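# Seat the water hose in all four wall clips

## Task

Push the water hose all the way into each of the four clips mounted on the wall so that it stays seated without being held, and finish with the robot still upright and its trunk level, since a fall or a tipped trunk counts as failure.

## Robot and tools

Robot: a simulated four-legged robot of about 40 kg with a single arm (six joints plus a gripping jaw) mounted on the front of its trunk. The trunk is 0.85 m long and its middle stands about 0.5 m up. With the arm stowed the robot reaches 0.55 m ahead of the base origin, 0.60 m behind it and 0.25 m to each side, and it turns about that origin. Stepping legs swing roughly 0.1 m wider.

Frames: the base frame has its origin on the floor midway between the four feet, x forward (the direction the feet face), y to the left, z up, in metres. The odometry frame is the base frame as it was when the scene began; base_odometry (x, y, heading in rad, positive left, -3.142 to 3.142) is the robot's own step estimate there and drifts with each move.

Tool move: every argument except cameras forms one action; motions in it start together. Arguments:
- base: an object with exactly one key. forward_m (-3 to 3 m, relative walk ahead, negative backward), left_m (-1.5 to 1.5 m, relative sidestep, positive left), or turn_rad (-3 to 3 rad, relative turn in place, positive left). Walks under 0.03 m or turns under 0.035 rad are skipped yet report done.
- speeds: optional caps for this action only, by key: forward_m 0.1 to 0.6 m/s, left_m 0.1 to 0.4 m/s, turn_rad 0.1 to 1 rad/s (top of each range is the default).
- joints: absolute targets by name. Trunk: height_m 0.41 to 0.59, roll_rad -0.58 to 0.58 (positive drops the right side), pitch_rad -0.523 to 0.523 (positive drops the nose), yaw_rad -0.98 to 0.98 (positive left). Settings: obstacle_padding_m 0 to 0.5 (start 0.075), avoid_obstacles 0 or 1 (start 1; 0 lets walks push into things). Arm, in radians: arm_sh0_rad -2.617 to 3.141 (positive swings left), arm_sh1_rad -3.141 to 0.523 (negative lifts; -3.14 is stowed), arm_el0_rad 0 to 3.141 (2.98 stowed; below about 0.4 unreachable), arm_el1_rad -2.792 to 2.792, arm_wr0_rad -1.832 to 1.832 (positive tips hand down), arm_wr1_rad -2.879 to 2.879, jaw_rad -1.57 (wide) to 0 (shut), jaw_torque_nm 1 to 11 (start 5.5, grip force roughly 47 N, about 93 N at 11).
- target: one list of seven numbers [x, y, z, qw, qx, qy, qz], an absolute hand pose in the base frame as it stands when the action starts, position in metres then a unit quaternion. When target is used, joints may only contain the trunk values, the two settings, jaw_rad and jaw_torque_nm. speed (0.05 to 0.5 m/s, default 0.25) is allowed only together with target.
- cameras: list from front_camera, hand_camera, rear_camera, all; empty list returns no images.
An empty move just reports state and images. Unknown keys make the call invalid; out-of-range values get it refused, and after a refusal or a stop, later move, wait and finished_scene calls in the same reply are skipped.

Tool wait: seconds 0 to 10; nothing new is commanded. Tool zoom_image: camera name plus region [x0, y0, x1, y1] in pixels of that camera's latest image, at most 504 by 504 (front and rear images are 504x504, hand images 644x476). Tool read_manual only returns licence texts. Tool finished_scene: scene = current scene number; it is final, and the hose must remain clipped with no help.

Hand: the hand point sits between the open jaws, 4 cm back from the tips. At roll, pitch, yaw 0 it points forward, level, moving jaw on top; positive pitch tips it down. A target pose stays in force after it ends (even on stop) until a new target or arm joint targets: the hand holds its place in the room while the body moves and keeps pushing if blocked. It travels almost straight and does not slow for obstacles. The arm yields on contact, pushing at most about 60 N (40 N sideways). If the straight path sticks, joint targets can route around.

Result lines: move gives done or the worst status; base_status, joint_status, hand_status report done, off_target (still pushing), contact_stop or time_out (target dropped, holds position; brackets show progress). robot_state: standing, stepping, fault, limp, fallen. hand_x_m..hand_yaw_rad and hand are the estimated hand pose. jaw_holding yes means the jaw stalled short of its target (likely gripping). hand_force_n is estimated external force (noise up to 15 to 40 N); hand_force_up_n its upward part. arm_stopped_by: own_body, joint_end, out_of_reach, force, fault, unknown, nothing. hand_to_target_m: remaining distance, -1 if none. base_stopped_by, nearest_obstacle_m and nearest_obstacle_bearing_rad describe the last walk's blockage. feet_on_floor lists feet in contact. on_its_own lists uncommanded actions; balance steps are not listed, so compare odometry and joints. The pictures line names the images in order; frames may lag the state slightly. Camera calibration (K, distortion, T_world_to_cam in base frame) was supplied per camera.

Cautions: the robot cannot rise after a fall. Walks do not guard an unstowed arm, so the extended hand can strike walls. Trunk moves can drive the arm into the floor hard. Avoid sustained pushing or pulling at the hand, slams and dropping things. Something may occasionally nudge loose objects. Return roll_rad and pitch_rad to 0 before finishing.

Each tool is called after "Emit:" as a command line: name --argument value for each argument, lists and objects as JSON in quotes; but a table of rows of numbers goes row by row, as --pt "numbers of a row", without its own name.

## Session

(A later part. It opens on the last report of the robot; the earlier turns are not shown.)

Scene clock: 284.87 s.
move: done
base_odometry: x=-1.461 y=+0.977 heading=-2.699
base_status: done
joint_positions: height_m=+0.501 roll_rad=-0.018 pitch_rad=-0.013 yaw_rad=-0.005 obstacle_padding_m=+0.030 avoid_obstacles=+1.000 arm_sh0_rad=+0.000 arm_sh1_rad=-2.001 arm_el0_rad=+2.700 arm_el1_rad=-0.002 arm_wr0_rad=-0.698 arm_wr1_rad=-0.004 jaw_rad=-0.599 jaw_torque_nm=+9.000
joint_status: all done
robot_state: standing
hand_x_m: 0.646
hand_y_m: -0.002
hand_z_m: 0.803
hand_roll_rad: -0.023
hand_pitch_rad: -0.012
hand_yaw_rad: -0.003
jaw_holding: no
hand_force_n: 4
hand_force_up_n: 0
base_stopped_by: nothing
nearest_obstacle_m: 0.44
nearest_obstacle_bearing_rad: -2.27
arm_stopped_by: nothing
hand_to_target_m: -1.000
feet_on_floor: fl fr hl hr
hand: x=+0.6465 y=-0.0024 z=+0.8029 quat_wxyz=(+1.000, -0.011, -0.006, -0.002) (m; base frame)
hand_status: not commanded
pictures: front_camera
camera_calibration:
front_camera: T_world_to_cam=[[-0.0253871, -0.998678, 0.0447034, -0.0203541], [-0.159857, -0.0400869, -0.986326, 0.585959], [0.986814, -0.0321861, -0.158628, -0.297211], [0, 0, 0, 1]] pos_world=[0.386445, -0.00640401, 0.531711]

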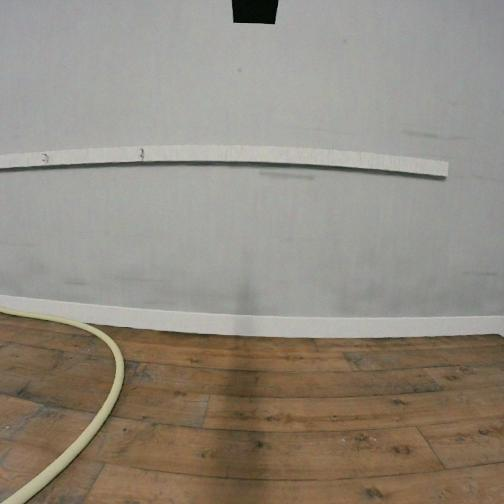

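Emit:
move --base '{"left_m": 1.5}' --cameras '["front_camera"]'

Scene clock: 305.13 s.
move: done
base_odometry: x=-0.820 y=-0.374 heading=-2.701
base_status: done
joint_positions: height_m=+0.501 roll_rad=-0.005 pitch_rad=-0.013 yaw_rad=-0.004 obstacle_padding_m=+0.030 avoid_obstacles=+1.000 arm_sh0_rad=+0.003 arm_sh1_rad=-2.003 arm_el0_rad=+2.701 arm_el1_rad=-0.001 arm_wr0_rad=-0.700 arm_wr1_rad=-0.003 jaw_rad=-0.599 jaw_torque_nm=+9.000
joint_status: not commanded
robot_state: standing
hand_x_m: 0.644
hand_y_m: -0.001
hand_z_m: 0.803
hand_roll_rad: -0.008
hand_pitch_rad: -0.014
hand_yaw_rad: -0.001
jaw_holding: no
hand_force_n: 3
hand_force_up_n: 0
base_stopped_by: nothing
nearest_obstacle_m: 0.89
nearest_obstacle_bearing_rad: 0.03
arm_stopped_by: nothing
hand_to_target_m: -1.000
feet_on_floor: fl fr hl hr
hand: x=+0.6441 y=-0.0014 z=+0.8032 quat_wxyz=(+1.000, -0.004, -0.007, +0.000) (m; base frame)
hand_status: not commanded
pictures: front_camera
camera_calibration:
front_camera: T_world_to_cam=[[-0.0244701, -0.999185, 0.0320981, -0.0109033], [-0.159811, -0.027785, -0.986756, 0.58591], [0.986844, -0.0292757, -0.159001, -0.29506], [0, 0, 0, 1]] pos_world=[0.384547, -0.00325297, 0.531586]

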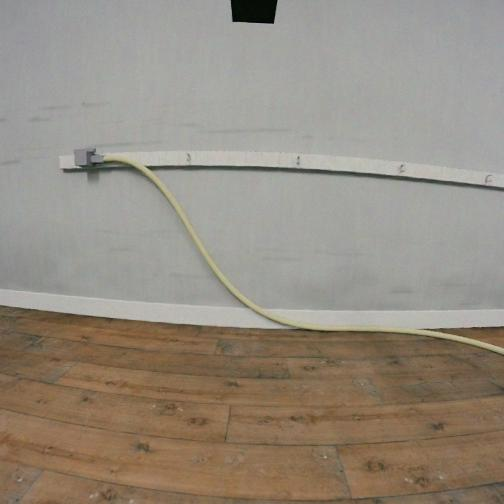

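Emit:
move --base '{"forward_m": 0.66}' --speeds '{"forward_m": 0.3}' --cameras '["front_camera","hand_camera"]'

Scene clock: 324.93 s.
move: done
base_odometry: x=-1.416 y=-0.657 heading=-2.699
base_status: done
joint_positions: height_m=+0.500 roll_rad=-0.021 pitch_rad=-0.002 yaw_rad=+0.001 obstacle_padding_m=+0.030 avoid_obstacles=+1.000 arm_sh0_rad=-0.001 arm_sh1_rad=-2.001 arm_el0_rad=+2.699 arm_el1_rad=+0.000 arm_wr0_rad=-0.700 arm_wr1_rad=-0.003 jaw_rad=-0.599 jaw_torque_nm=+9.000
joint_status: not commanded
robot_state: standing
hand_x_m: 0.641
hand_y_m: 0.001
hand_z_m: 0.795
hand_roll_rad: -0.023
hand_pitch_rad: -0.003
hand_yaw_rad: 0.000
jaw_holding: no
hand_force_n: 4
hand_force_up_n: 0
base_stopped_by: nothing
nearest_obstacle_m: 0.21
nearest_obstacle_bearing_rad: 0.02
arm_stopped_by: nothing
hand_to_target_m: -1.000
feet_on_floor: fl fr hl hr
hand: x=+0.6407 y=+0.0008 z=+0.7950 quat_wxyz=(+1.000, -0.012, -0.002, +0.000) (m; base frame)
hand_status: not commanded
pictures: front_camera, hand_camera
camera_calibration:
front_camera: T_world_to_cam=[[-0.0191127, -0.998688, 0.0475157, -0.0224905], [-0.169887, -0.0435893, -0.984499, 0.581766], [0.985278, -0.0268887, -0.168831, -0.283583], [0, 0, 0, 1]] pos_world=[0.377813, -0.00472739, 0.525939]
hand_camera: T_world_to_cam=[[-0.0327592, -0.999437, -0.00724225, 0.0573705], [0.173863, 0.00143715, -0.984769, 0.698204], [0.984225, -0.0335194, 0.173718, -0.722115], [0, 0, 0, 1]] pos_world=[0.591212, 0.0321299, 0.813429]

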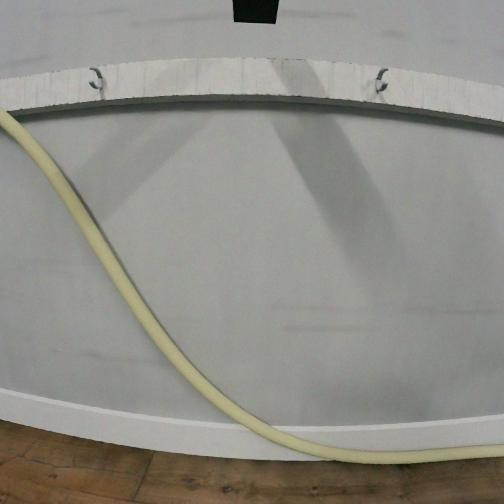

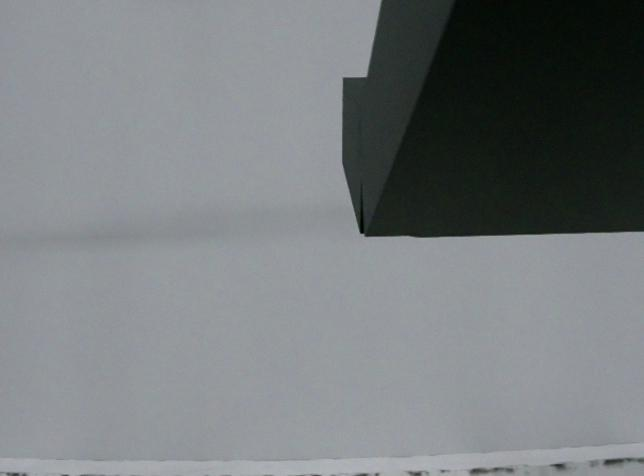

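Emit:
zoom_image --camera "front_camera" --region '[350, 50, 430, 110]'

Emit:
zoom_image --camera "front_camera" --region '[60, 50, 140, 110]'

Scaled by 6.300.

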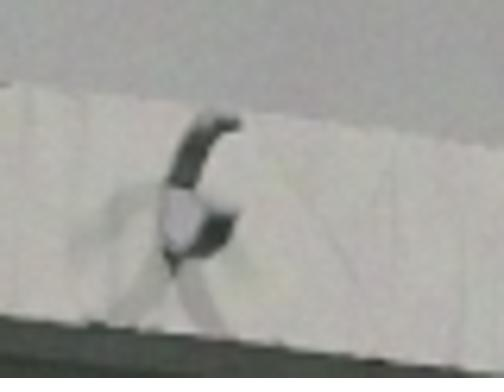

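Scaled by 6.300.

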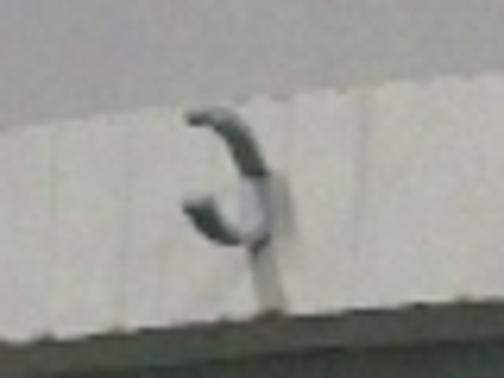

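Emit:
move --target '[0.55, 0.10, 0.76, 1, 0, 0, 0]' --cameras '["hand_camera"]'

Emit:
move --target '[0.55, -0.15, 0.76, 1, 0, 0, 0]' --cameras '["hand_camera"]'

Scene clock: 344.20 s.
move: done
base_odometry: x=-1.417 y=-0.659 heading=-2.699
base_status: not commanded
joint_positions: height_m=+0.501 roll_rad=-0.010 pitch_rad=-0.009 yaw_rad=-0.001 obstacle_padding_m=+0.030 avoid_obstacles=+1.000 arm_sh0_rad=+0.727 arm_sh1_rad=-2.219 arm_el0_rad=+2.919 arm_el1_rad=+0.961 arm_wr0_rad=-0.954 arm_wr1_rad=-0.670 jaw_rad=-0.599 jaw_torque_nm=+9.000
joint_status: not commanded
robot_state: standing
hand_x_m: 0.553
hand_y_m: 0.097
hand_z_m: 0.757
hand_roll_rad: -0.002
hand_pitch_rad: 0.007
hand_yaw_rad: -0.008
jaw_holding: no
hand_force_n: 4
hand_force_up_n: -1
base_stopped_by: nothing
nearest_obstacle_m: 0.21
nearest_obstacle_bearing_rad: 0.02
arm_stopped_by: nothing
hand_to_target_m: 0.005
feet_on_floor: fl fr hl hr
hand: x=+0.5527 y=+0.0969 z=+0.7571 quat_wxyz=(+1.000, -0.001, +0.003, -0.004) (m; base frame)
hand_status: done (0.005 m and 0.6 deg from the pose sent, 0.139 m and 1.3 deg at the start)
pictures: hand_camera
camera_calibration:
hand_camera: T_world_to_cam=[[-0.0396622, -0.998781, -0.0293682, 0.171186], [0.164174, 0.0224781, -0.986175, 0.680453], [0.985634, -0.0439354, 0.163082, -0.617369], [0, 0, 0, 1]] pos_world=[0.503577, 0.128558, 0.776755]

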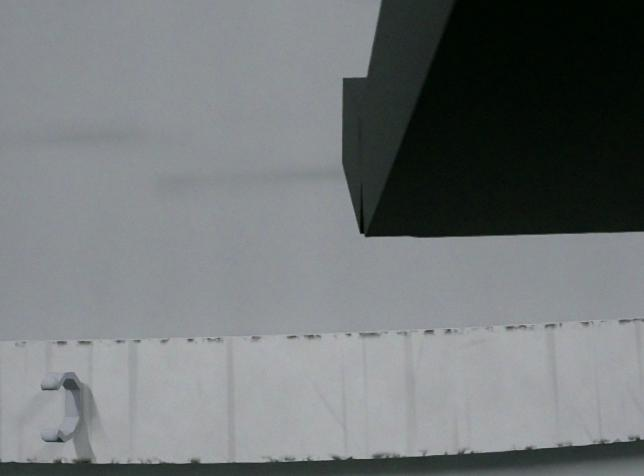

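Scene clock: 350.37 s.
move: done
base_odometry: x=-1.417 y=-0.659 heading=-2.699
base_status: not commanded
joint_positions: height_m=+0.501 roll_rad=-0.008 pitch_rad=-0.009 yaw_rad=+0.000 obstacle_padding_m=+0.030 avoid_obstacles=+1.000 arm_sh0_rad=-0.935 arm_sh1_rad=-2.030 arm_el0_rad=+2.827 arm_el1_rad=-1.086 arm_wr0_rad=-1.137 arm_wr1_rad=+0.669 jaw_rad=-0.599 jaw_torque_nm=+9.000
joint_status: not commanded
robot_state: standing
hand_x_m: 0.547
hand_y_m: -0.145
hand_z_m: 0.762
hand_roll_rad: -0.003
hand_pitch_rad: -0.005
hand_yaw_rad: -0.002
jaw_holding: no
hand_force_n: 5
hand_force_up_n: 0
base_stopped_by: nothing
nearest_obstacle_m: 0.21
nearest_obstacle_bearing_rad: 0.02
arm_stopped_by: nothing
hand_to_target_m: 0.007
feet_on_floor: fl fr hl hr
hand: x=+0.5468 y=-0.1449 z=+0.7616 quat_wxyz=(+1.000, -0.001, -0.002, -0.001) (m; base frame)
hand_status: done (0.007 m and 0.3 deg from the pose sent, 0.247 m and 0.6 deg at the start)
pictures: hand_camera
camera_calibration:
hand_camera: T_world_to_cam=[[-0.0357834, -0.999015, -0.0262544, -0.0757362], [0.174943, 0.0196037, -0.984383, 0.683554], [0.983928, -0.0398176, 0.174069, -0.629723], [0, 0, 0, 1]] pos_world=[0.49731, -0.114136, 0.780506]

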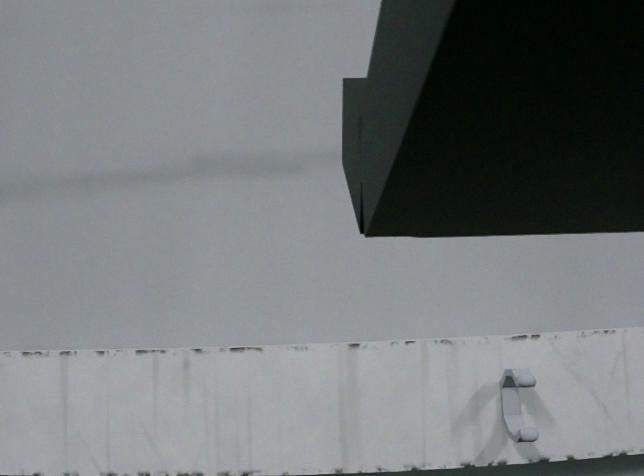

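Emit:
move --target '[0.68, -0.12, 0.74, 1, 0, 0, -0.019]' --joints '{"jaw_rad": 0}' --cameras '[]'

Emit:
move --target '[0.78, -0.12, 0.74, 1, 0, 0, -0.019]' --speed 0.05 --cameras '["hand_camera"]'

Scene clock: 375.57 s.
move: done
base_odometry: x=-1.415 y=-0.659 heading=-2.699
base_status: not commanded
joint_positions: height_m=+0.501 roll_rad=-0.008 pitch_rad=-0.009 yaw_rad=+0.001 obstacle_padding_m=+0.030 avoid_obstacles=+1.000 arm_sh0_rad=-0.449 arm_sh1_rad=-1.595 arm_el0_rad=+2.568 arm_el1_rad=-0.482 arm_wr0_rad=-1.019 arm_wr1_rad=+0.272 jaw_rad=+0.000 jaw_torque_nm=+9.000
joint_status: all done
robot_state: standing
hand_x_m: 0.674
hand_y_m: -0.121
hand_z_m: 0.742
hand_roll_rad: 0.002
hand_pitch_rad: -0.001
hand_yaw_rad: -0.043
jaw_holding: no
hand_force_n: 5
hand_force_up_n: 0
base_stopped_by: nothing
nearest_obstacle_m: 0.21
nearest_obstacle_bearing_rad: 0.02
arm_stopped_by: nothing
hand_to_target_m: 0.007
feet_on_floor: fl fr hl hr
hand: x=+0.6741 y=-0.1210 z=+0.7421 quat_wxyz=(+1.000, +0.001, -0.001, -0.021) (m; base frame)
hand_status: done (0.007 m and 0.3 deg from the pose sent, 0.137 m and 2.1 deg at the start)
pictures: none
No camera images: "cameras" was empty.

Scene clock: 379.87 s.
move: contact_stop
base_odometry: x=-1.415 y=-0.659 heading=-2.699
base_status: not commanded
joint_positions: height_m=+0.500 roll_rad=-0.009 pitch_rad=-0.010 yaw_rad=+0.005 obstacle_padding_m=+0.030 avoid_obstacles=+1.000 arm_sh0_rad=-0.384 arm_sh1_rad=-1.447 arm_el0_rad=+2.410 arm_el1_rad=-0.400 arm_wr0_rad=-0.991 arm_wr1_rad=+0.238 jaw_rad=+0.000 jaw_torque_nm=+9.000
joint_status: not commanded
robot_state: standing
hand_x_m: 0.722
hand_y_m: -0.121
hand_z_m: 0.743
hand_roll_rad: 0.006
hand_pitch_rad: 0.000
hand_yaw_rad: -0.047
jaw_holding: no
hand_force_n: 39
hand_force_up_n: 1
base_stopped_by: nothing
nearest_obstacle_m: 0.21
nearest_obstacle_bearing_rad: 0.02
arm_stopped_by: unknown
hand_to_target_m: 0.058
feet_on_floor: fl fr hl hr
hand: x=+0.7222 y=-0.1208 z=+0.7427 quat_wxyz=(+1.000, +0.003, +0.000, -0.023) (m; base frame)
hand_status: contact_stop (0.058 m and 0.6 deg from the pose sent, 0.106 m and 0.3 deg at the start)
pictures: hand_camera
camera_calibration:
hand_camera: T_world_to_cam=[[-0.0796265, -0.996173, -0.0360411, -0.00638112], [0.172361, 0.0218521, -0.984791, 0.636357], [0.98181, -0.0846275, 0.169961, -0.799162], [0, 0, 0, 1]] pos_world=[0.674435, -0.0878936, 0.762276]

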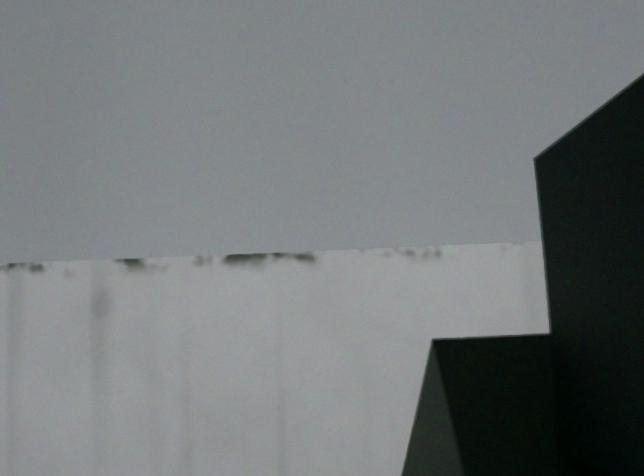

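Emit:
move --target '[0.56, 0.15, 0.62, 0.921, 0.389, 0, 0]' --joints '{"jaw_rad": -0.9}' --cameras '["front_camera", "hand_camera"]'

Scene clock: 395.37 s.
move: done
base_odometry: x=-1.417 y=-0.658 heading=-2.699
base_status: not commanded
joint_positions: height_m=+0.501 roll_rad=-0.011 pitch_rad=-0.009 yaw_rad=-0.002 obstacle_padding_m=+0.030 avoid_obstacles=+1.000 arm_sh0_rad=+0.900 arm_sh1_rad=-1.286 arm_el0_rad=+2.753 arm_el1_rad=+0.903 arm_wr0_rad=-1.496 arm_wr1_rad=+0.734 jaw_rad=-0.899 jaw_torque_nm=+9.000
joint_status: all done
robot_state: standing
hand_x_m: 0.559
hand_y_m: 0.146
hand_z_m: 0.622
hand_roll_rad: 0.804
hand_pitch_rad: 0.001
hand_yaw_rad: -0.003
jaw_holding: no
hand_force_n: 3
hand_force_up_n: 1
base_stopped_by: nothing
nearest_obstacle_m: 0.21
nearest_obstacle_bearing_rad: 0.02
arm_stopped_by: nothing
hand_to_target_m: 0.006
feet_on_floor: fl fr hl hr
hand: x=+0.5590 y=+0.1460 z=+0.6224 quat_wxyz=(+0.920, +0.391, +0.000, -0.001) (m; base frame)
hand_status: done (0.006 m and 0.3 deg from the pose sent, 0.339 m and 45.5 deg at the start)
pictures: front_camera, hand_camera
camera_calibration:
front_camera: T_world_to_cam=[[-0.0229395, -0.999044, 0.0372078, -0.0308469], [-0.162818, -0.0329874, -0.986105, 0.583957], [0.986389, -0.0286788, -0.161906, -0.290215], [0, 0, 0, 1]] pos_world=[0.380637, -0.0198772, 0.530003]
hand_camera: T_world_to_cam=[[-0.0350431, -0.669643, -0.741856, 0.609437], [0.171654, 0.727248, -0.664565, 0.237348], [0.984534, -0.150631, 0.0894617, -0.537501], [0, 0, 0, 1]] pos_world=[0.509803, 0.15453, 0.657934]

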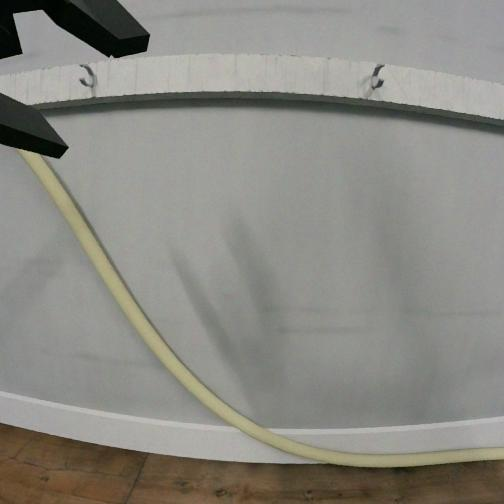

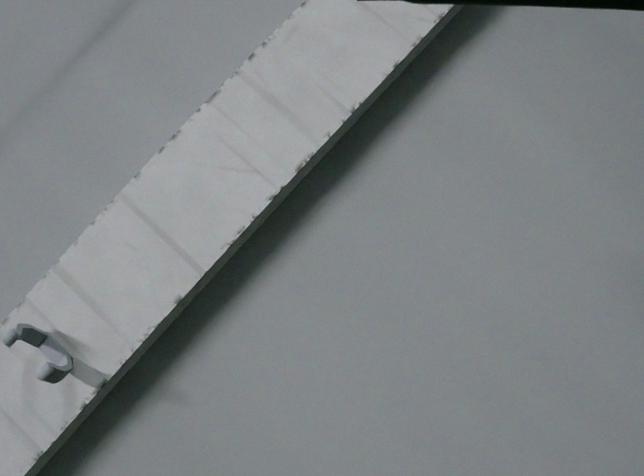

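Emit:
move --target '[0.59, 0.255, 0.54, 0.8776, 0.4794, 0, 0]' --cameras '["front_camera", "hand_camera"]'

Scene clock: 406.87 s.
move: done
base_odometry: x=-1.417 y=-0.657 heading=-2.699
base_status: not commanded
joint_positions: height_m=+0.501 roll_rad=-0.011 pitch_rad=-0.010 yaw_rad=-0.004 obstacle_padding_m=+0.030 avoid_obstacles=+1.000 arm_sh0_rad=+1.050 arm_sh1_rad=-0.831 arm_el0_rad=+2.333 arm_el1_rad=+1.047 arm_wr0_rad=-1.526 arm_wr1_rad=+0.958 jaw_rad=-0.899 jaw_torque_nm=+9.000
joint_status: not commanded
robot_state: standing
hand_x_m: 0.589
hand_y_m: 0.251
hand_z_m: 0.543
hand_roll_rad: 1.006
hand_pitch_rad: -0.001
hand_yaw_rad: 0.001
jaw_holding: no
hand_force_n: 3
hand_force_up_n: 1
base_stopped_by: nothing
nearest_obstacle_m: 0.21
nearest_obstacle_bearing_rad: 0.02
arm_stopped_by: nothing
hand_to_target_m: 0.006
feet_on_floor: fl fr hl hr
hand: x=+0.5892 y=+0.2512 z=+0.5432 quat_wxyz=(+0.876, +0.482, +0.000, +0.000) (m; base frame)
hand_status: done (0.006 m and 0.3 deg from the pose sent, 0.140 m and 11.2 deg at the start)
pictures: front_camera, hand_camera
camera_calibration:
front_camera: T_world_to_cam=[[-0.0242616, -0.999009, 0.0373065, -0.0460929], [-0.162274, -0.0328871, -0.986198, 0.582885], [0.986447, -0.0299806, -0.161315, -0.286754], [0, 0, 0, 1]] pos_world=[0.376337, -0.0354749, 0.530301]
hand_camera: T_world_to_cam=[[-0.0324405, -0.50743, -0.861082, 0.644687], [0.169696, 0.84623, -0.505071, -0.0125901], [0.984962, -0.162507, 0.0586569, -0.524945], [0, 0, 0, 1]] pos_world=[0.540102, 0.252481, 0.579561]

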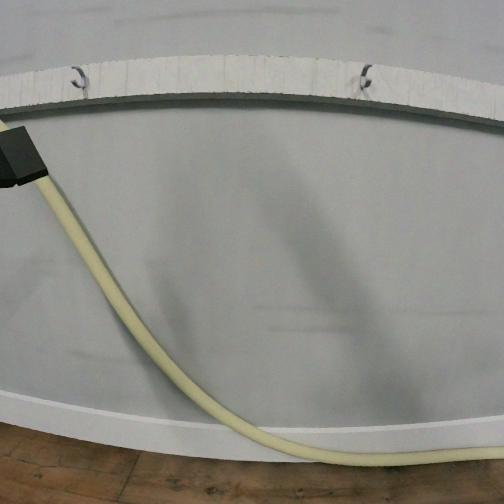

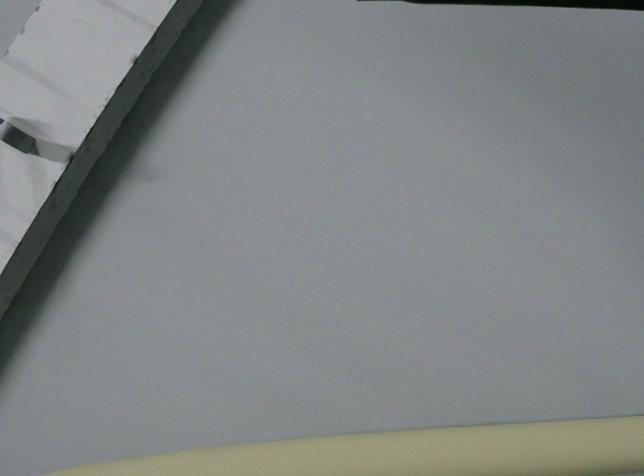

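Emit:
move --target '[0.65, 0.28, 0.525, 0.894, 0.448, 0, 0]' --speed 0.15 --cameras '["front_camera", "hand_camera"]'

Scene clock: 418.20 s.
move: done
base_odometry: x=-1.417 y=-0.656 heading=-2.699
base_status: not commanded
joint_positions: height_m=+0.501 roll_rad=-0.011 pitch_rad=-0.009 yaw_rad=-0.004 obstacle_padding_m=+0.030 avoid_obstacles=+1.000 arm_sh0_rad=+0.951 arm_sh1_rad=-0.722 arm_el0_rad=+2.136 arm_el1_rad=+0.953 arm_wr0_rad=-1.470 arm_wr1_rad=+0.816 jaw_rad=-0.900 jaw_torque_nm=+9.000
joint_status: not commanded
robot_state: standing
hand_x_m: 0.646
hand_y_m: 0.278
hand_z_m: 0.527
hand_roll_rad: 0.932
hand_pitch_rad: -0.001
hand_yaw_rad: 0.000
jaw_holding: no
hand_force_n: 4
hand_force_up_n: 2
base_stopped_by: nothing
nearest_obstacle_m: 0.21
nearest_obstacle_bearing_rad: 0.02
arm_stopped_by: nothing
hand_to_target_m: 0.006
feet_on_floor: fl fr hl hr
hand: x=+0.6456 y=+0.2781 z=+0.5272 quat_wxyz=(+0.893, +0.449, +0.000, +0.000) (m; base frame)
hand_status: done (0.006 m and 0.2 deg from the pose sent, 0.070 m and 4.4 deg at the start)
pictures: front_camera, hand_camera
camera_calibration:
front_camera: T_world_to_cam=[[-0.0246411, -0.999001, 0.0372906, -0.0503765], [-0.163079, -0.0327854, -0.986068, 0.581561], [0.986305, -0.0303791, -0.162108, -0.280272], [0, 0, 0, 1]] pos_world=[0.370032, -0.0397739, 0.529903]
hand_camera: T_world_to_cam=[[-0.0319694, -0.56963, -0.821279, 0.642547], [0.169866, 0.806649, -0.566095, -0.00975922], [0.984948, -0.157605, 0.0709728, -0.583079], [0, 0, 0, 1]] pos_world=[0.596503, 0.28199, 0.563568]

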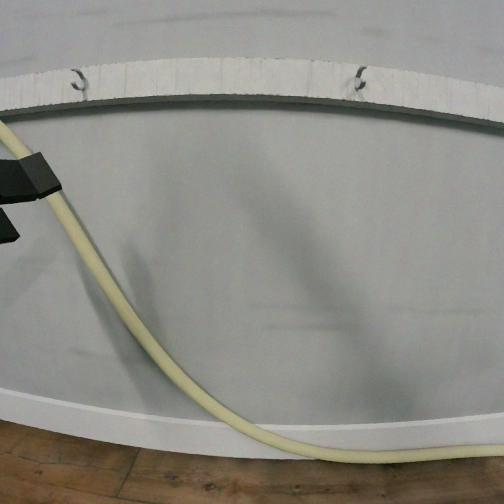

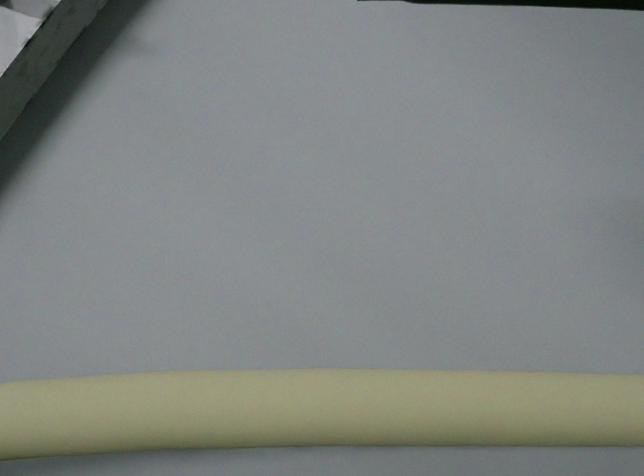

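Emit:
move --target '[0.77, 0.283, 0.522, 0.894, 0.448, 0, 0]' --speed 0.08 --cameras '["hand_camera"]'

Scene clock: 429.63 s.
move: done
base_odometry: x=-1.417 y=-0.656 heading=-2.699
base_status: not commanded
joint_positions: height_m=+0.501 roll_rad=-0.011 pitch_rad=-0.009 yaw_rad=-0.003 obstacle_padding_m=+0.030 avoid_obstacles=+1.000 arm_sh0_rad=+0.729 arm_sh1_rad=-0.597 arm_el0_rad=+1.837 arm_el1_rad=+0.756 arm_wr0_rad=-1.314 arm_wr1_rad=+0.718 jaw_rad=-0.900 jaw_torque_nm=+9.000
joint_status: not commanded
robot_state: standing
hand_x_m: 0.764
hand_y_m: 0.281
hand_z_m: 0.524
hand_roll_rad: 0.932
hand_pitch_rad: 0.002
hand_yaw_rad: -0.001
jaw_holding: no
hand_force_n: 4
hand_force_up_n: 1
base_stopped_by: nothing
nearest_obstacle_m: 0.21
nearest_obstacle_bearing_rad: 0.02
arm_stopped_by: nothing
hand_to_target_m: 0.007
feet_on_floor: fl fr hl hr
hand: x=+0.7645 y=+0.2811 z=+0.5235 quat_wxyz=(+0.893, +0.449, +0.001, -0.001) (m; base frame)
hand_status: done (0.007 m and 0.2 deg from the pose sent, 0.125 m and 0.2 deg at the start)
pictures: hand_camera
camera_calibration:
hand_camera: T_world_to_cam=[[-0.0349141, -0.570263, -0.82072, 0.647334], [0.169597, 0.805928, -0.567201, -0.0331054], [0.984895, -0.158995, 0.0685764, -0.697823], [0, 0, 0, 1]] pos_world=[0.715498, 0.284881, 0.560357]

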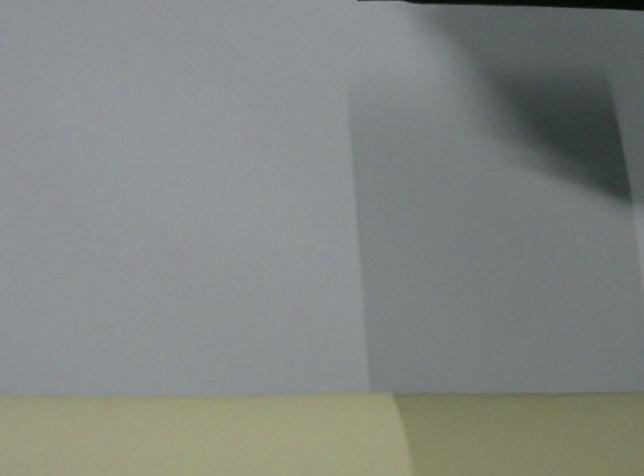

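Emit:
move --target '[0.79, 0.283, 0.522, 0.894, 0.448, 0, 0]' --speed 0.06 --cameras '[]'

Emit:
move --joints '{"jaw_rad": 0, "jaw_torque_nm": 5.5}' --cameras '["hand_camera","front_camera"]'

Scene clock: 435.60 s.
move: off_target
base_odometry: x=-1.416 y=-0.656 heading=-2.699
base_status: not commanded
joint_positions: height_m=+0.501 roll_rad=-0.009 pitch_rad=-0.010 yaw_rad=-0.001 obstacle_padding_m=+0.030 avoid_obstacles=+1.000 arm_sh0_rad=+0.712 arm_sh1_rad=-0.586 arm_el0_rad=+1.815 arm_el1_rad=+0.744 arm_wr0_rad=-1.301 arm_wr1_rad=+0.708 jaw_rad=-0.900 jaw_torque_nm=+9.000
joint_status: not commanded
robot_state: standing
hand_x_m: 0.771
hand_y_m: 0.281
hand_z_m: 0.524
hand_roll_rad: 0.928
hand_pitch_rad: 0.003
hand_yaw_rad: 0.000
jaw_holding: no
hand_force_n: 12
hand_force_up_n: 1
base_stopped_by: nothing
nearest_obstacle_m: 0.21
nearest_obstacle_bearing_rad: 0.02
arm_stopped_by: nothing
hand_to_target_m: 0.019
feet_on_floor: fl fr hl hr
hand: x=+0.7708 y=+0.2810 z=+0.5241 quat_wxyz=(+0.894, +0.448, +0.001, -0.001) (m; base frame)
hand_status: off_target (0.019 m and 0.2 deg from the pose sent, 0.026 m and 0.2 deg at the start)
pictures: none
No camera images: "cameras" was empty.

Scene clock: 439.70 s.
move: contact_stop
base_odometry: x=-1.416 y=-0.656 heading=-2.699
base_status: not commanded
joint_positions: height_m=+0.501 roll_rad=-0.009 pitch_rad=-0.010 yaw_rad=+0.001 obstacle_padding_m=+0.030 avoid_obstacles=+1.000 arm_sh0_rad=+0.710 arm_sh1_rad=-0.609 arm_el0_rad=+1.854 arm_el1_rad=+0.754 arm_wr0_rad=-1.327 arm_wr1_rad=+0.714 jaw_rad=-0.269 jaw_torque_nm=+5.500
joint_status: jaw_rad contact_stop (moved +0.630 of +0.900); the others done
robot_state: standing
hand_x_m: 0.764
hand_y_m: 0.272
hand_z_m: 0.528
hand_roll_rad: 0.925
hand_pitch_rad: -0.007
hand_yaw_rad: -0.017
jaw_holding: yes
hand_force_n: 17
hand_force_up_n: 4
base_stopped_by: nothing
nearest_obstacle_m: 0.21
nearest_obstacle_bearing_rad: 0.02
arm_stopped_by: nothing
hand_to_target_m: 0.029
feet_on_floor: fl fr hl hr
hand: x=+0.7635 y=+0.2718 z=+0.5279 quat_wxyz=(+0.895, +0.446, -0.007, -0.006) (m; base frame)
hand_status: not commanded
pictures: front_camera, hand_camera
camera_calibration:
front_camera: T_world_to_cam=[[-0.0200785, -0.999145, 0.0361275, -0.0481645], [-0.162691, -0.0323881, -0.986145, 0.578756], [0.986473, -0.0256779, -0.161901, -0.264834], [0, 0, 0, 1]] pos_world=[0.354442, -0.0361789, 0.5296]
hand_camera: T_world_to_cam=[[-0.0363682, -0.575344, -0.817103, 0.646228], [0.187488, 0.799197, -0.57108, -0.0329298], [0.981593, -0.173966, 0.0788045, -0.697401], [0, 0, 0, 1]] pos_world=[0.71424, 0.276797, 0.564188]

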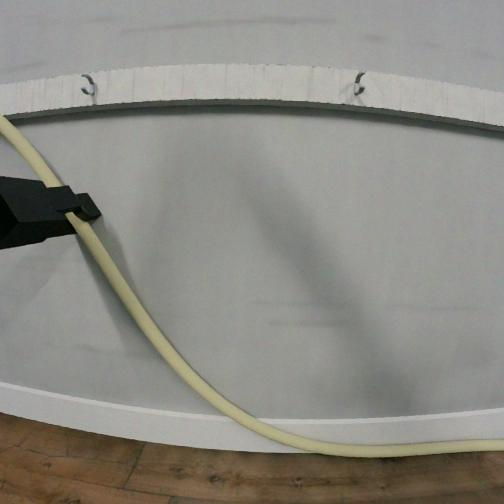

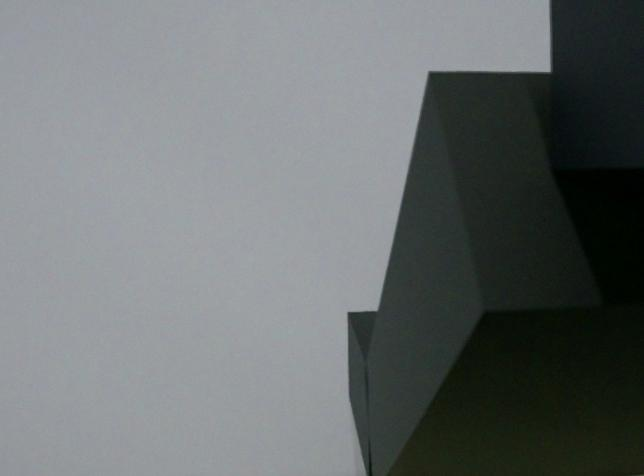

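Emit:
move --target '[0.66, 0.24, 0.60, 0.9689, 0.2474, 0, 0]' --speed 0.15 --cameras '[]'

Emit:
move --target '[0.66, 0.196, 0.749, 1, 0, 0, -0.019]' --speed 0.12 --cameras '["hand_camera","front_camera"]'

Scene clock: 447.93 s.
move: off_target
base_odometry: x=-1.417 y=-0.657 heading=-2.699
base_status: not commanded
joint_positions: height_m=+0.501 roll_rad=-0.009 pitch_rad=-0.010 yaw_rad=-0.002 obstacle_padding_m=+0.030 avoid_obstacles=+1.000 arm_sh0_rad=+0.826 arm_sh1_rad=-0.961 arm_el0_rad=+2.258 arm_el1_rad=+0.866 arm_wr0_rad=-1.393 arm_wr1_rad=+0.331 jaw_rad=-0.269 jaw_torque_nm=+5.500
joint_status: not commanded
robot_state: standing
hand_x_m: 0.668
hand_y_m: 0.238
hand_z_m: 0.603
hand_roll_rad: 0.529
hand_pitch_rad: -0.013
hand_yaw_rad: -0.024
jaw_holding: yes
hand_force_n: 8
hand_force_up_n: -1
base_stopped_by: nothing
nearest_obstacle_m: 0.21
nearest_obstacle_bearing_rad: 0.02
arm_stopped_by: nothing
hand_to_target_m: 0.009
feet_on_floor: fl fr hl hr
hand: x=+0.6675 y=+0.2381 z=+0.6033 quat_wxyz=(+0.965, +0.261, -0.009, -0.010) (m; base frame)
hand_status: off_target (0.009 m and 2.3 deg from the pose sent, 0.130 m and 24.4 deg at the start)
pictures: none
No camera images: "cameras" was empty.

Scene clock: 450.70 s.
move: off_target
base_odometry: x=-1.417 y=-0.658 heading=-2.699
base_status: not commanded
joint_positions: height_m=+0.501 roll_rad=-0.009 pitch_rad=-0.009 yaw_rad=-0.002 obstacle_padding_m=+0.030 avoid_obstacles=+1.000 arm_sh0_rad=+0.747 arm_sh1_rad=-1.445 arm_el0_rad=+2.374 arm_el1_rad=+0.898 arm_wr0_rad=-1.129 arm_wr1_rad=-0.453 jaw_rad=-0.269 jaw_torque_nm=+5.500
joint_status: not commanded
robot_state: standing
hand_x_m: 0.671
hand_y_m: 0.204
hand_z_m: 0.749
hand_roll_rad: 0.025
hand_pitch_rad: -0.004
hand_yaw_rad: -0.042
jaw_holding: yes
hand_force_n: 7
hand_force_up_n: -2
base_stopped_by: nothing
nearest_obstacle_m: 0.21
nearest_obstacle_bearing_rad: 0.02
arm_stopped_by: nothing
hand_to_target_m: 0.015
feet_on_floor: fl fr hl hr
hand: x=+0.6714 y=+0.2036 z=+0.7494 quat_wxyz=(+1.000, +0.012, -0.002, -0.021) (m; base frame)
hand_status: off_target (0.015 m and 1.5 deg from the pose sent, 0.152 m and 30.3 deg at the start)
pictures: front_camera, hand_camera
camera_calibration:
front_camera: T_world_to_cam=[[-0.0228493, -0.999098, 0.0357903, -0.0341868], [-0.163373, -0.0315869, -0.986059, 0.582493], [0.9863, -0.0283779, -0.162504, -0.282421], [0, 0, 0, 1]] pos_world=[0.372934, -0.0237714, 0.529701]
hand_camera: T_world_to_cam=[[-0.0729055, -0.995709, -0.0569948, 0.324666], [0.176438, 0.043369, -0.983356, 0.636437], [0.981608, -0.0817481, 0.172519, -0.725216], [0, 0, 0, 1]] pos_world=[0.623256, 0.236386, 0.769462]

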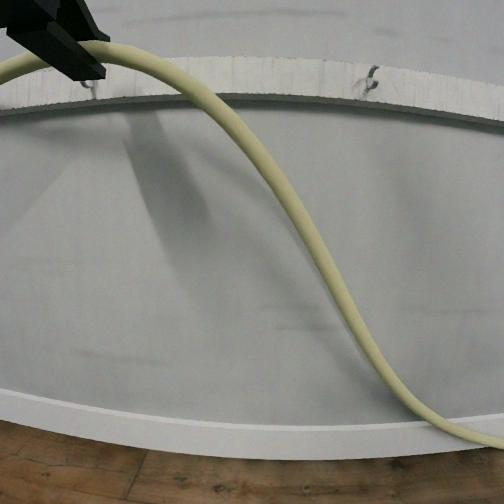

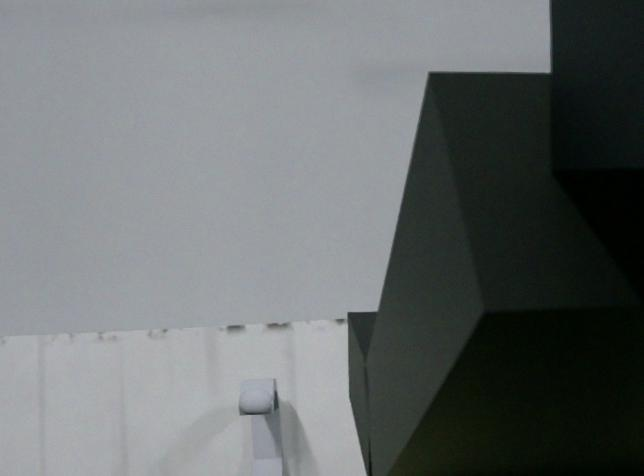

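Emit:
move --target '[0.80, 0.196, 0.748, 1, 0, 0, -0.019]' --speed 0.1 --cameras '["hand_camera","front_camera"]'

Scene clock: 464.73 s.
move: contact_stop
base_odometry: x=-1.416 y=-0.657 heading=-2.699
base_status: not commanded
joint_positions: height_m=+0.500 roll_rad=-0.007 pitch_rad=-0.010 yaw_rad=+0.007 obstacle_padding_m=+0.030 avoid_obstacles=+1.000 arm_sh0_rad=+0.589 arm_sh1_rad=-1.325 arm_el0_rad=+2.226 arm_el1_rad=+0.763 arm_wr0_rad=-1.049 arm_wr1_rad=-0.415 jaw_rad=-0.269 jaw_torque_nm=+5.500
joint_status: not commanded
robot_state: standing
hand_x_m: 0.733
hand_y_m: 0.192
hand_z_m: 0.753
hand_roll_rad: 0.023
hand_pitch_rad: -0.009
hand_yaw_rad: -0.048
jaw_holding: yes
hand_force_n: 43
hand_force_up_n: 3
base_stopped_by: nothing
nearest_obstacle_m: 0.21
nearest_obstacle_bearing_rad: 0.02
arm_stopped_by: unknown
hand_to_target_m: 0.068
feet_on_floor: fl fr hl hr
hand: x=+0.7329 y=+0.1918 z=+0.7528 quat_wxyz=(+1.000, +0.011, -0.005, -0.024) (m; base frame)
hand_status: contact_stop (0.068 m and 1.5 deg from the pose sent, 0.129 m and 1.5 deg at the start)
pictures: front_camera, hand_camera
camera_calibration:
front_camera: T_world_to_cam=[[-0.0138465, -0.999344, 0.0334717, -0.0320467], [-0.161935, -0.0307918, -0.986321, 0.580378], [0.986704, -0.0190774, -0.161402, -0.27396], [0, 0, 0, 1]] pos_world=[0.363857, -0.0193812, 0.529294]
hand_camera: T_world_to_cam=[[-0.0786725, -0.995408, -0.0545311, 0.319833], [0.182052, 0.0394353, -0.982498, 0.625403], [0.980137, -0.087223, 0.178113, -0.789333], [0, 0, 0, 1]] pos_world=[0.68496, 0.224853, 0.772489]

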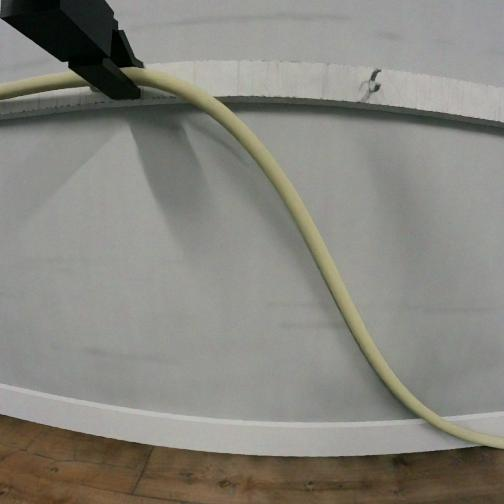

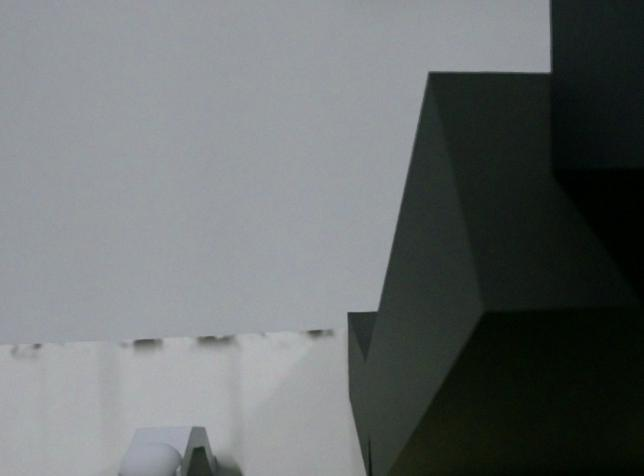

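Emit:
zoom_image --camera "front_camera" --region '[0, 40, 160, 130]'

Scaled by 3.150.

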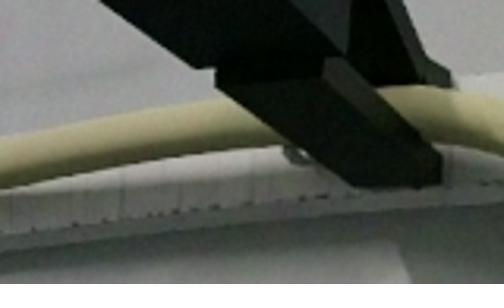

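Emit:
zoom_image --camera "hand_camera" --region '[60, 376, 320, 476]'

Scaled by 1.938 from the camera's 644x476 image, which has a finer 1840x1360 frame.

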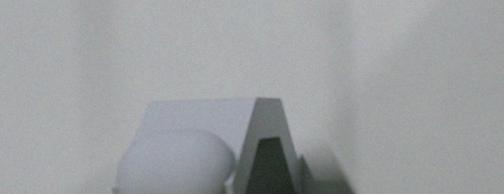

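Emit:
move --target '[0.725, 0.212, 0.750, 0.9922, 0, 0, -0.1247]' --speed 0.1 --cameras '[]'

Emit:
move --target '[0.80, 0.212, 0.748, 0.9922, 0, 0, -0.1247]' --speed 0.1 --cameras '["hand_camera","front_camera"]'

Emit:
zoom_image --camera "front_camera" --region '[0, 40, 160, 130]'

Scene clock: 514.03 s.
move: off_target
base_odometry: x=-1.417 y=-0.657 heading=-2.700
base_status: not commanded
joint_positions: height_m=+0.501 roll_rad=-0.009 pitch_rad=-0.009 yaw_rad=-0.001 obstacle_padding_m=+0.030 avoid_obstacles=+1.000 arm_sh0_rad=+0.730 arm_sh1_rad=-1.266 arm_el0_rad=+2.143 arm_el1_rad=+1.120 arm_wr0_rad=-1.206 arm_wr1_rad=-0.578 jaw_rad=-0.269 jaw_torque_nm=+5.500
joint_status: not commanded
robot_state: standing
hand_x_m: 0.716
hand_y_m: 0.200
hand_z_m: 0.751
hand_roll_rad: 0.028
hand_pitch_rad: 0.002
hand_yaw_rad: -0.272
jaw_holding: yes
hand_force_n: 12
hand_force_up_n: 1
base_stopped_by: nothing
nearest_obstacle_m: 0.21
nearest_obstacle_bearing_rad: 0.02
arm_stopped_by: nothing
hand_to_target_m: 0.016
feet_on_floor: fl fr hl hr
hand: x=+0.7161 y=+0.1996 z=+0.7515 quat_wxyz=(+0.991, +0.014, -0.001, -0.135) (m; base frame)
hand_status: off_target (0.016 m and 2.1 deg from the pose sent, 0.022 m and 11.7 deg at the start)
pictures: none
No camera images: "cameras" was empty.

Scene clock: 517.67 s.
move: contact_stop
base_odometry: x=-1.417 y=-0.657 heading=-2.700
base_status: not commanded
joint_positions: height_m=+0.500 roll_rad=-0.006 pitch_rad=-0.010 yaw_rad=+0.003 obstacle_padding_m=+0.030 avoid_obstacles=+1.000 arm_sh0_rad=+0.702 arm_sh1_rad=-1.225 arm_el0_rad=+2.094 arm_el1_rad=+1.109 arm_wr0_rad=-1.209 arm_wr1_rad=-0.579 jaw_rad=-0.269 jaw_torque_nm=+5.500
joint_status: not commanded
robot_state: standing
hand_x_m: 0.730
hand_y_m: 0.198
hand_z_m: 0.752
hand_roll_rad: 0.033
hand_pitch_rad: -0.009
hand_yaw_rad: -0.289
jaw_holding: yes
hand_force_n: 43
hand_force_up_n: 2
base_stopped_by: nothing
nearest_obstacle_m: 0.21
nearest_obstacle_bearing_rad: 0.02
arm_stopped_by: unknown
hand_to_target_m: 0.072
feet_on_floor: fl fr hl hr
hand: x=+0.7300 y=+0.1982 z=+0.7521 quat_wxyz=(+0.989, +0.016, -0.007, -0.144) (m; base frame)
hand_status: contact_stop (0.072 m and 3.0 deg from the pose sent, 0.085 m and 2.1 deg at the start)
pictures: front_camera, hand_camera
camera_calibration:
front_camera: T_world_to_cam=[[-0.0176249, -0.999314, 0.032581, -0.0379801], [-0.16242, -0.0292917, -0.986287, 0.579974], [0.986564, -0.022675, -0.161792, -0.273594], [0, 0, 0, 1]] pos_world=[0.363448, -0.0271693, 0.528993]
hand_camera: T_world_to_cam=[[-0.313401, -0.947348, -0.06567, 0.49633], [0.188986, 0.00554926, -0.981964, 0.626281], [0.930626, -0.320159, 0.177297, -0.702739], [0, 0, 0, 1]] pos_world=[0.691179, 0.241734, 0.772173]

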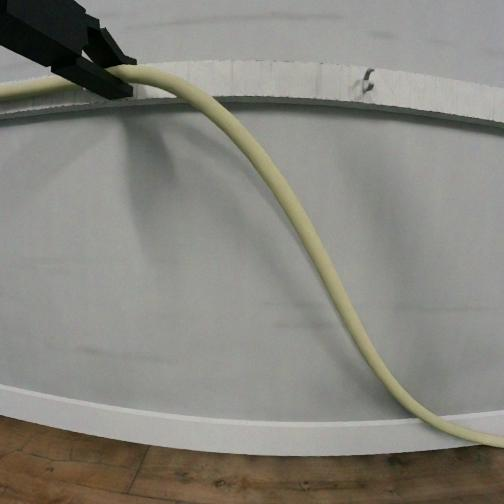

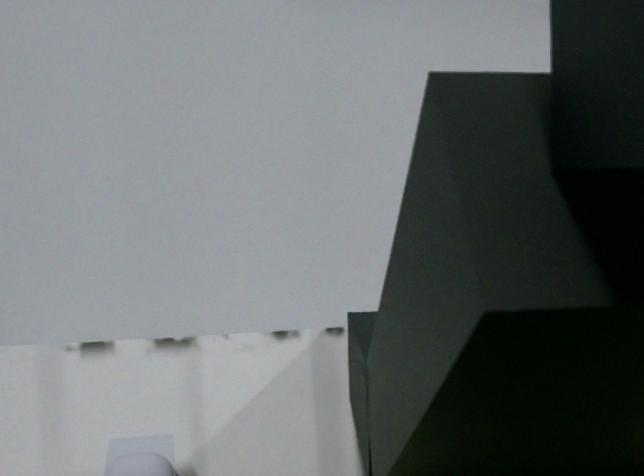

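Scaled by 3.150.

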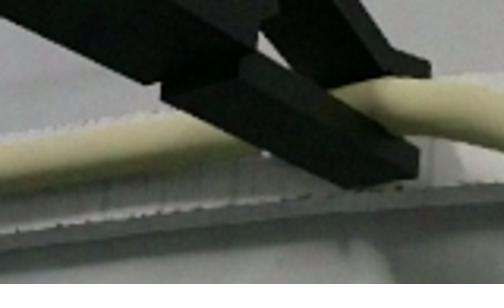

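Emit:
move --target '[0.715, 0.228, 0.748, 0.9992, 0, 0, -0.04]' --speed 0.1 --cameras '[]'

Emit:
move --target '[0.82, 0.228, 0.748, 0.9992, 0, 0, -0.04]' --speed 0.15 --cameras '["hand_camera","front_camera"]'

Emit:
zoom_image --camera "front_camera" --region '[0, 40, 160, 130]'

Scene clock: 535.47 s.
move: contact_stop
base_odometry: x=-1.418 y=-0.657 heading=-2.701
base_status: not commanded
joint_positions: height_m=+0.501 roll_rad=-0.009 pitch_rad=-0.010 yaw_rad=-0.004 obstacle_padding_m=+0.030 avoid_obstacles=+1.000 arm_sh0_rad=+0.691 arm_sh1_rad=-1.315 arm_el0_rad=+2.218 arm_el1_rad=+0.943 arm_wr0_rad=-1.131 arm_wr1_rad=-0.481 jaw_rad=-0.269 jaw_torque_nm=+5.500
joint_status: not commanded
robot_state: standing
hand_x_m: 0.715
hand_y_m: 0.199
hand_z_m: 0.750
hand_roll_rad: 0.035
hand_pitch_rad: -0.006
hand_yaw_rad: -0.136
jaw_holding: yes
hand_force_n: 21
hand_force_up_n: -3
base_stopped_by: nothing
nearest_obstacle_m: 0.21
nearest_obstacle_bearing_rad: 0.02
arm_stopped_by: unknown
hand_to_target_m: 0.030
feet_on_floor: fl fr hl hr
hand: x=+0.7149 y=+0.1990 z=+0.7497 quat_wxyz=(+0.998, +0.017, -0.004, -0.068) (m; base frame)
hand_status: contact_stop (0.030 m and 3.8 deg from the pose sent, 0.034 m and 12.1 deg at the start)
pictures: none
No camera images: "cameras" was empty.

not run: a stop came earlier in this reply.

Scaled by 3.150.

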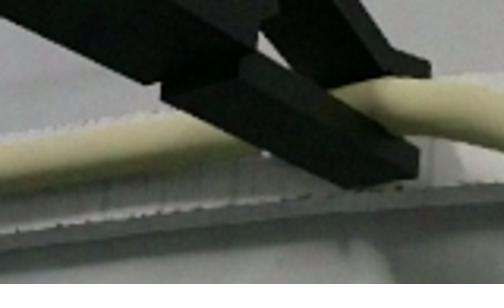

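Emit:
move --target '[0.82, 0.205, 0.748, 0.9992, 0, 0, -0.04]' --speed 0.15 --cameras '[]'

Emit:
move --joints '{"jaw_rad": -0.45}' --cameras '["hand_camera","front_camera"]'

Emit:
zoom_image --camera "front_camera" --region '[0, 40, 160, 130]'

Scene clock: 549.77 s.
move: contact_stop
base_odometry: x=-1.418 y=-0.658 heading=-2.700
base_status: not commanded
joint_positions: height_m=+0.500 roll_rad=-0.006 pitch_rad=-0.010 yaw_rad=+0.007 obstacle_padding_m=+0.030 avoid_obstacles=+1.000 arm_sh0_rad=+0.613 arm_sh1_rad=-1.305 arm_el0_rad=+2.198 arm_el1_rad=+0.842 arm_wr0_rad=-1.079 arm_wr1_rad=-0.451 jaw_rad=-0.269 jaw_torque_nm=+5.500
joint_status: not commanded
robot_state: standing
hand_x_m: 0.733
hand_y_m: 0.193
hand_z_m: 0.753
hand_roll_rad: 0.031
hand_pitch_rad: -0.011
hand_yaw_rad: -0.098
jaw_holding: yes
hand_force_n: 54
hand_force_up_n: 2
base_stopped_by: nothing
nearest_obstacle_m: 0.21
nearest_obstacle_bearing_rad: 0.02
arm_stopped_by: unknown
hand_to_target_m: 0.089
feet_on_floor: fl fr hl hr
hand: x=+0.7330 y=+0.1928 z=+0.7533 quat_wxyz=(+0.999, +0.015, -0.006, -0.049) (m; base frame)
hand_status: contact_stop (0.089 m and 2.1 deg from the pose sent, 0.105 m and 3.8 deg at the start)
pictures: none
No camera images: "cameras" was empty.

not run: a stop came earlier in this reply.

Scaled by 3.150.

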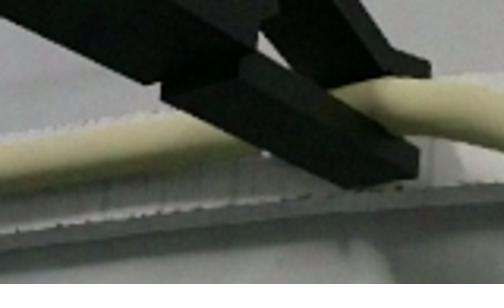

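Emit:
move --joints '{"jaw_rad": -0.42}' --cameras '["hand_camera","front_camera"]'

Emit:
zoom_image --camera "front_camera" --region '[0, 40, 160, 130]'

Scene clock: 555.73 s.
move: done
base_odometry: x=-1.418 y=-0.658 heading=-2.700
base_status: not commanded
joint_positions: height_m=+0.500 roll_rad=-0.008 pitch_rad=-0.009 yaw_rad=+0.006 obstacle_padding_m=+0.030 avoid_obstacles=+1.000 arm_sh0_rad=+0.611 arm_sh1_rad=-1.297 arm_el0_rad=+2.210 arm_el1_rad=+0.839 arm_wr0_rad=-1.056 arm_wr1_rad=-0.441 jaw_rad=-0.406 jaw_torque_nm=+5.500
joint_status: all done
robot_state: standing
hand_x_m: 0.733
hand_y_m: 0.192
hand_z_m: 0.738
hand_roll_rad: 0.024
hand_pitch_rad: 0.024
hand_yaw_rad: -0.089
jaw_holding: no
hand_force_n: 53
hand_force_up_n: -7
base_stopped_by: nothing
nearest_obstacle_m: 0.21
nearest_obstacle_bearing_rad: 0.02
arm_stopped_by: unknown
hand_to_target_m: 0.089
feet_on_floor: fl fr hl hr
hand: x=+0.7330 y=+0.1925 z=+0.7384 quat_wxyz=(+0.999, +0.013, +0.012, -0.045) (m; base frame)
hand_status: not commanded
pictures: front_camera, hand_camera
camera_calibration:
front_camera: T_world_to_cam=[[-0.0144318, -0.999297, 0.0346072, -0.0340023], [-0.163177, -0.031793, -0.986084, 0.579783], [0.986491, -0.019878, -0.162603, -0.273631], [0, 0, 0, 1]] pos_world=[0.364051, -0.0209846, 0.528399]
hand_camera: T_world_to_cam=[[-0.122028, -0.990978, -0.055426, 0.351396], [0.150581, 0.0367124, -0.987916, 0.63896], [0.981037, -0.1289, 0.144742, -0.75465], [0, 0, 0, 1]] pos_world=[0.687006, 0.227494, 0.759945]

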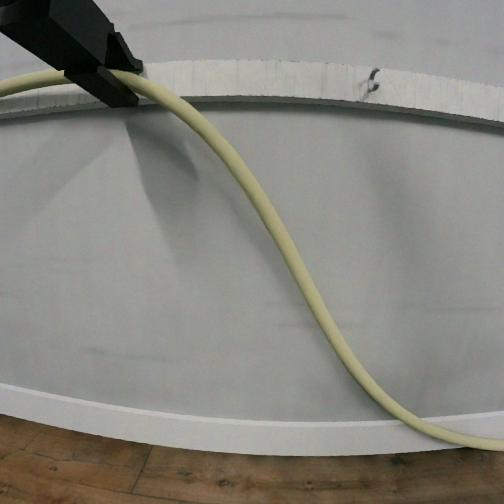

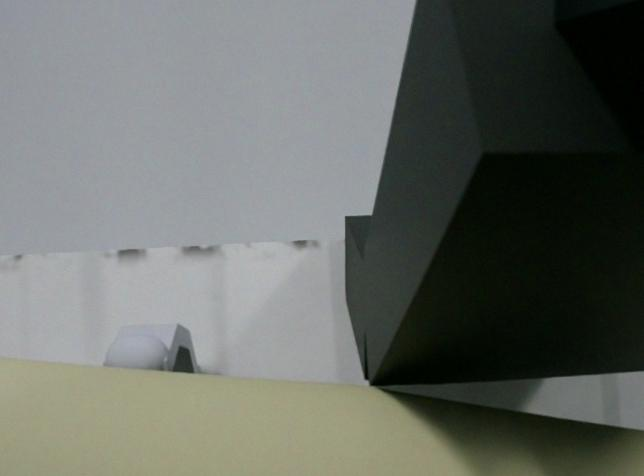

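Scaled by 3.150.

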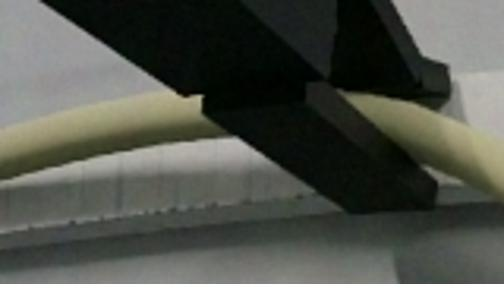

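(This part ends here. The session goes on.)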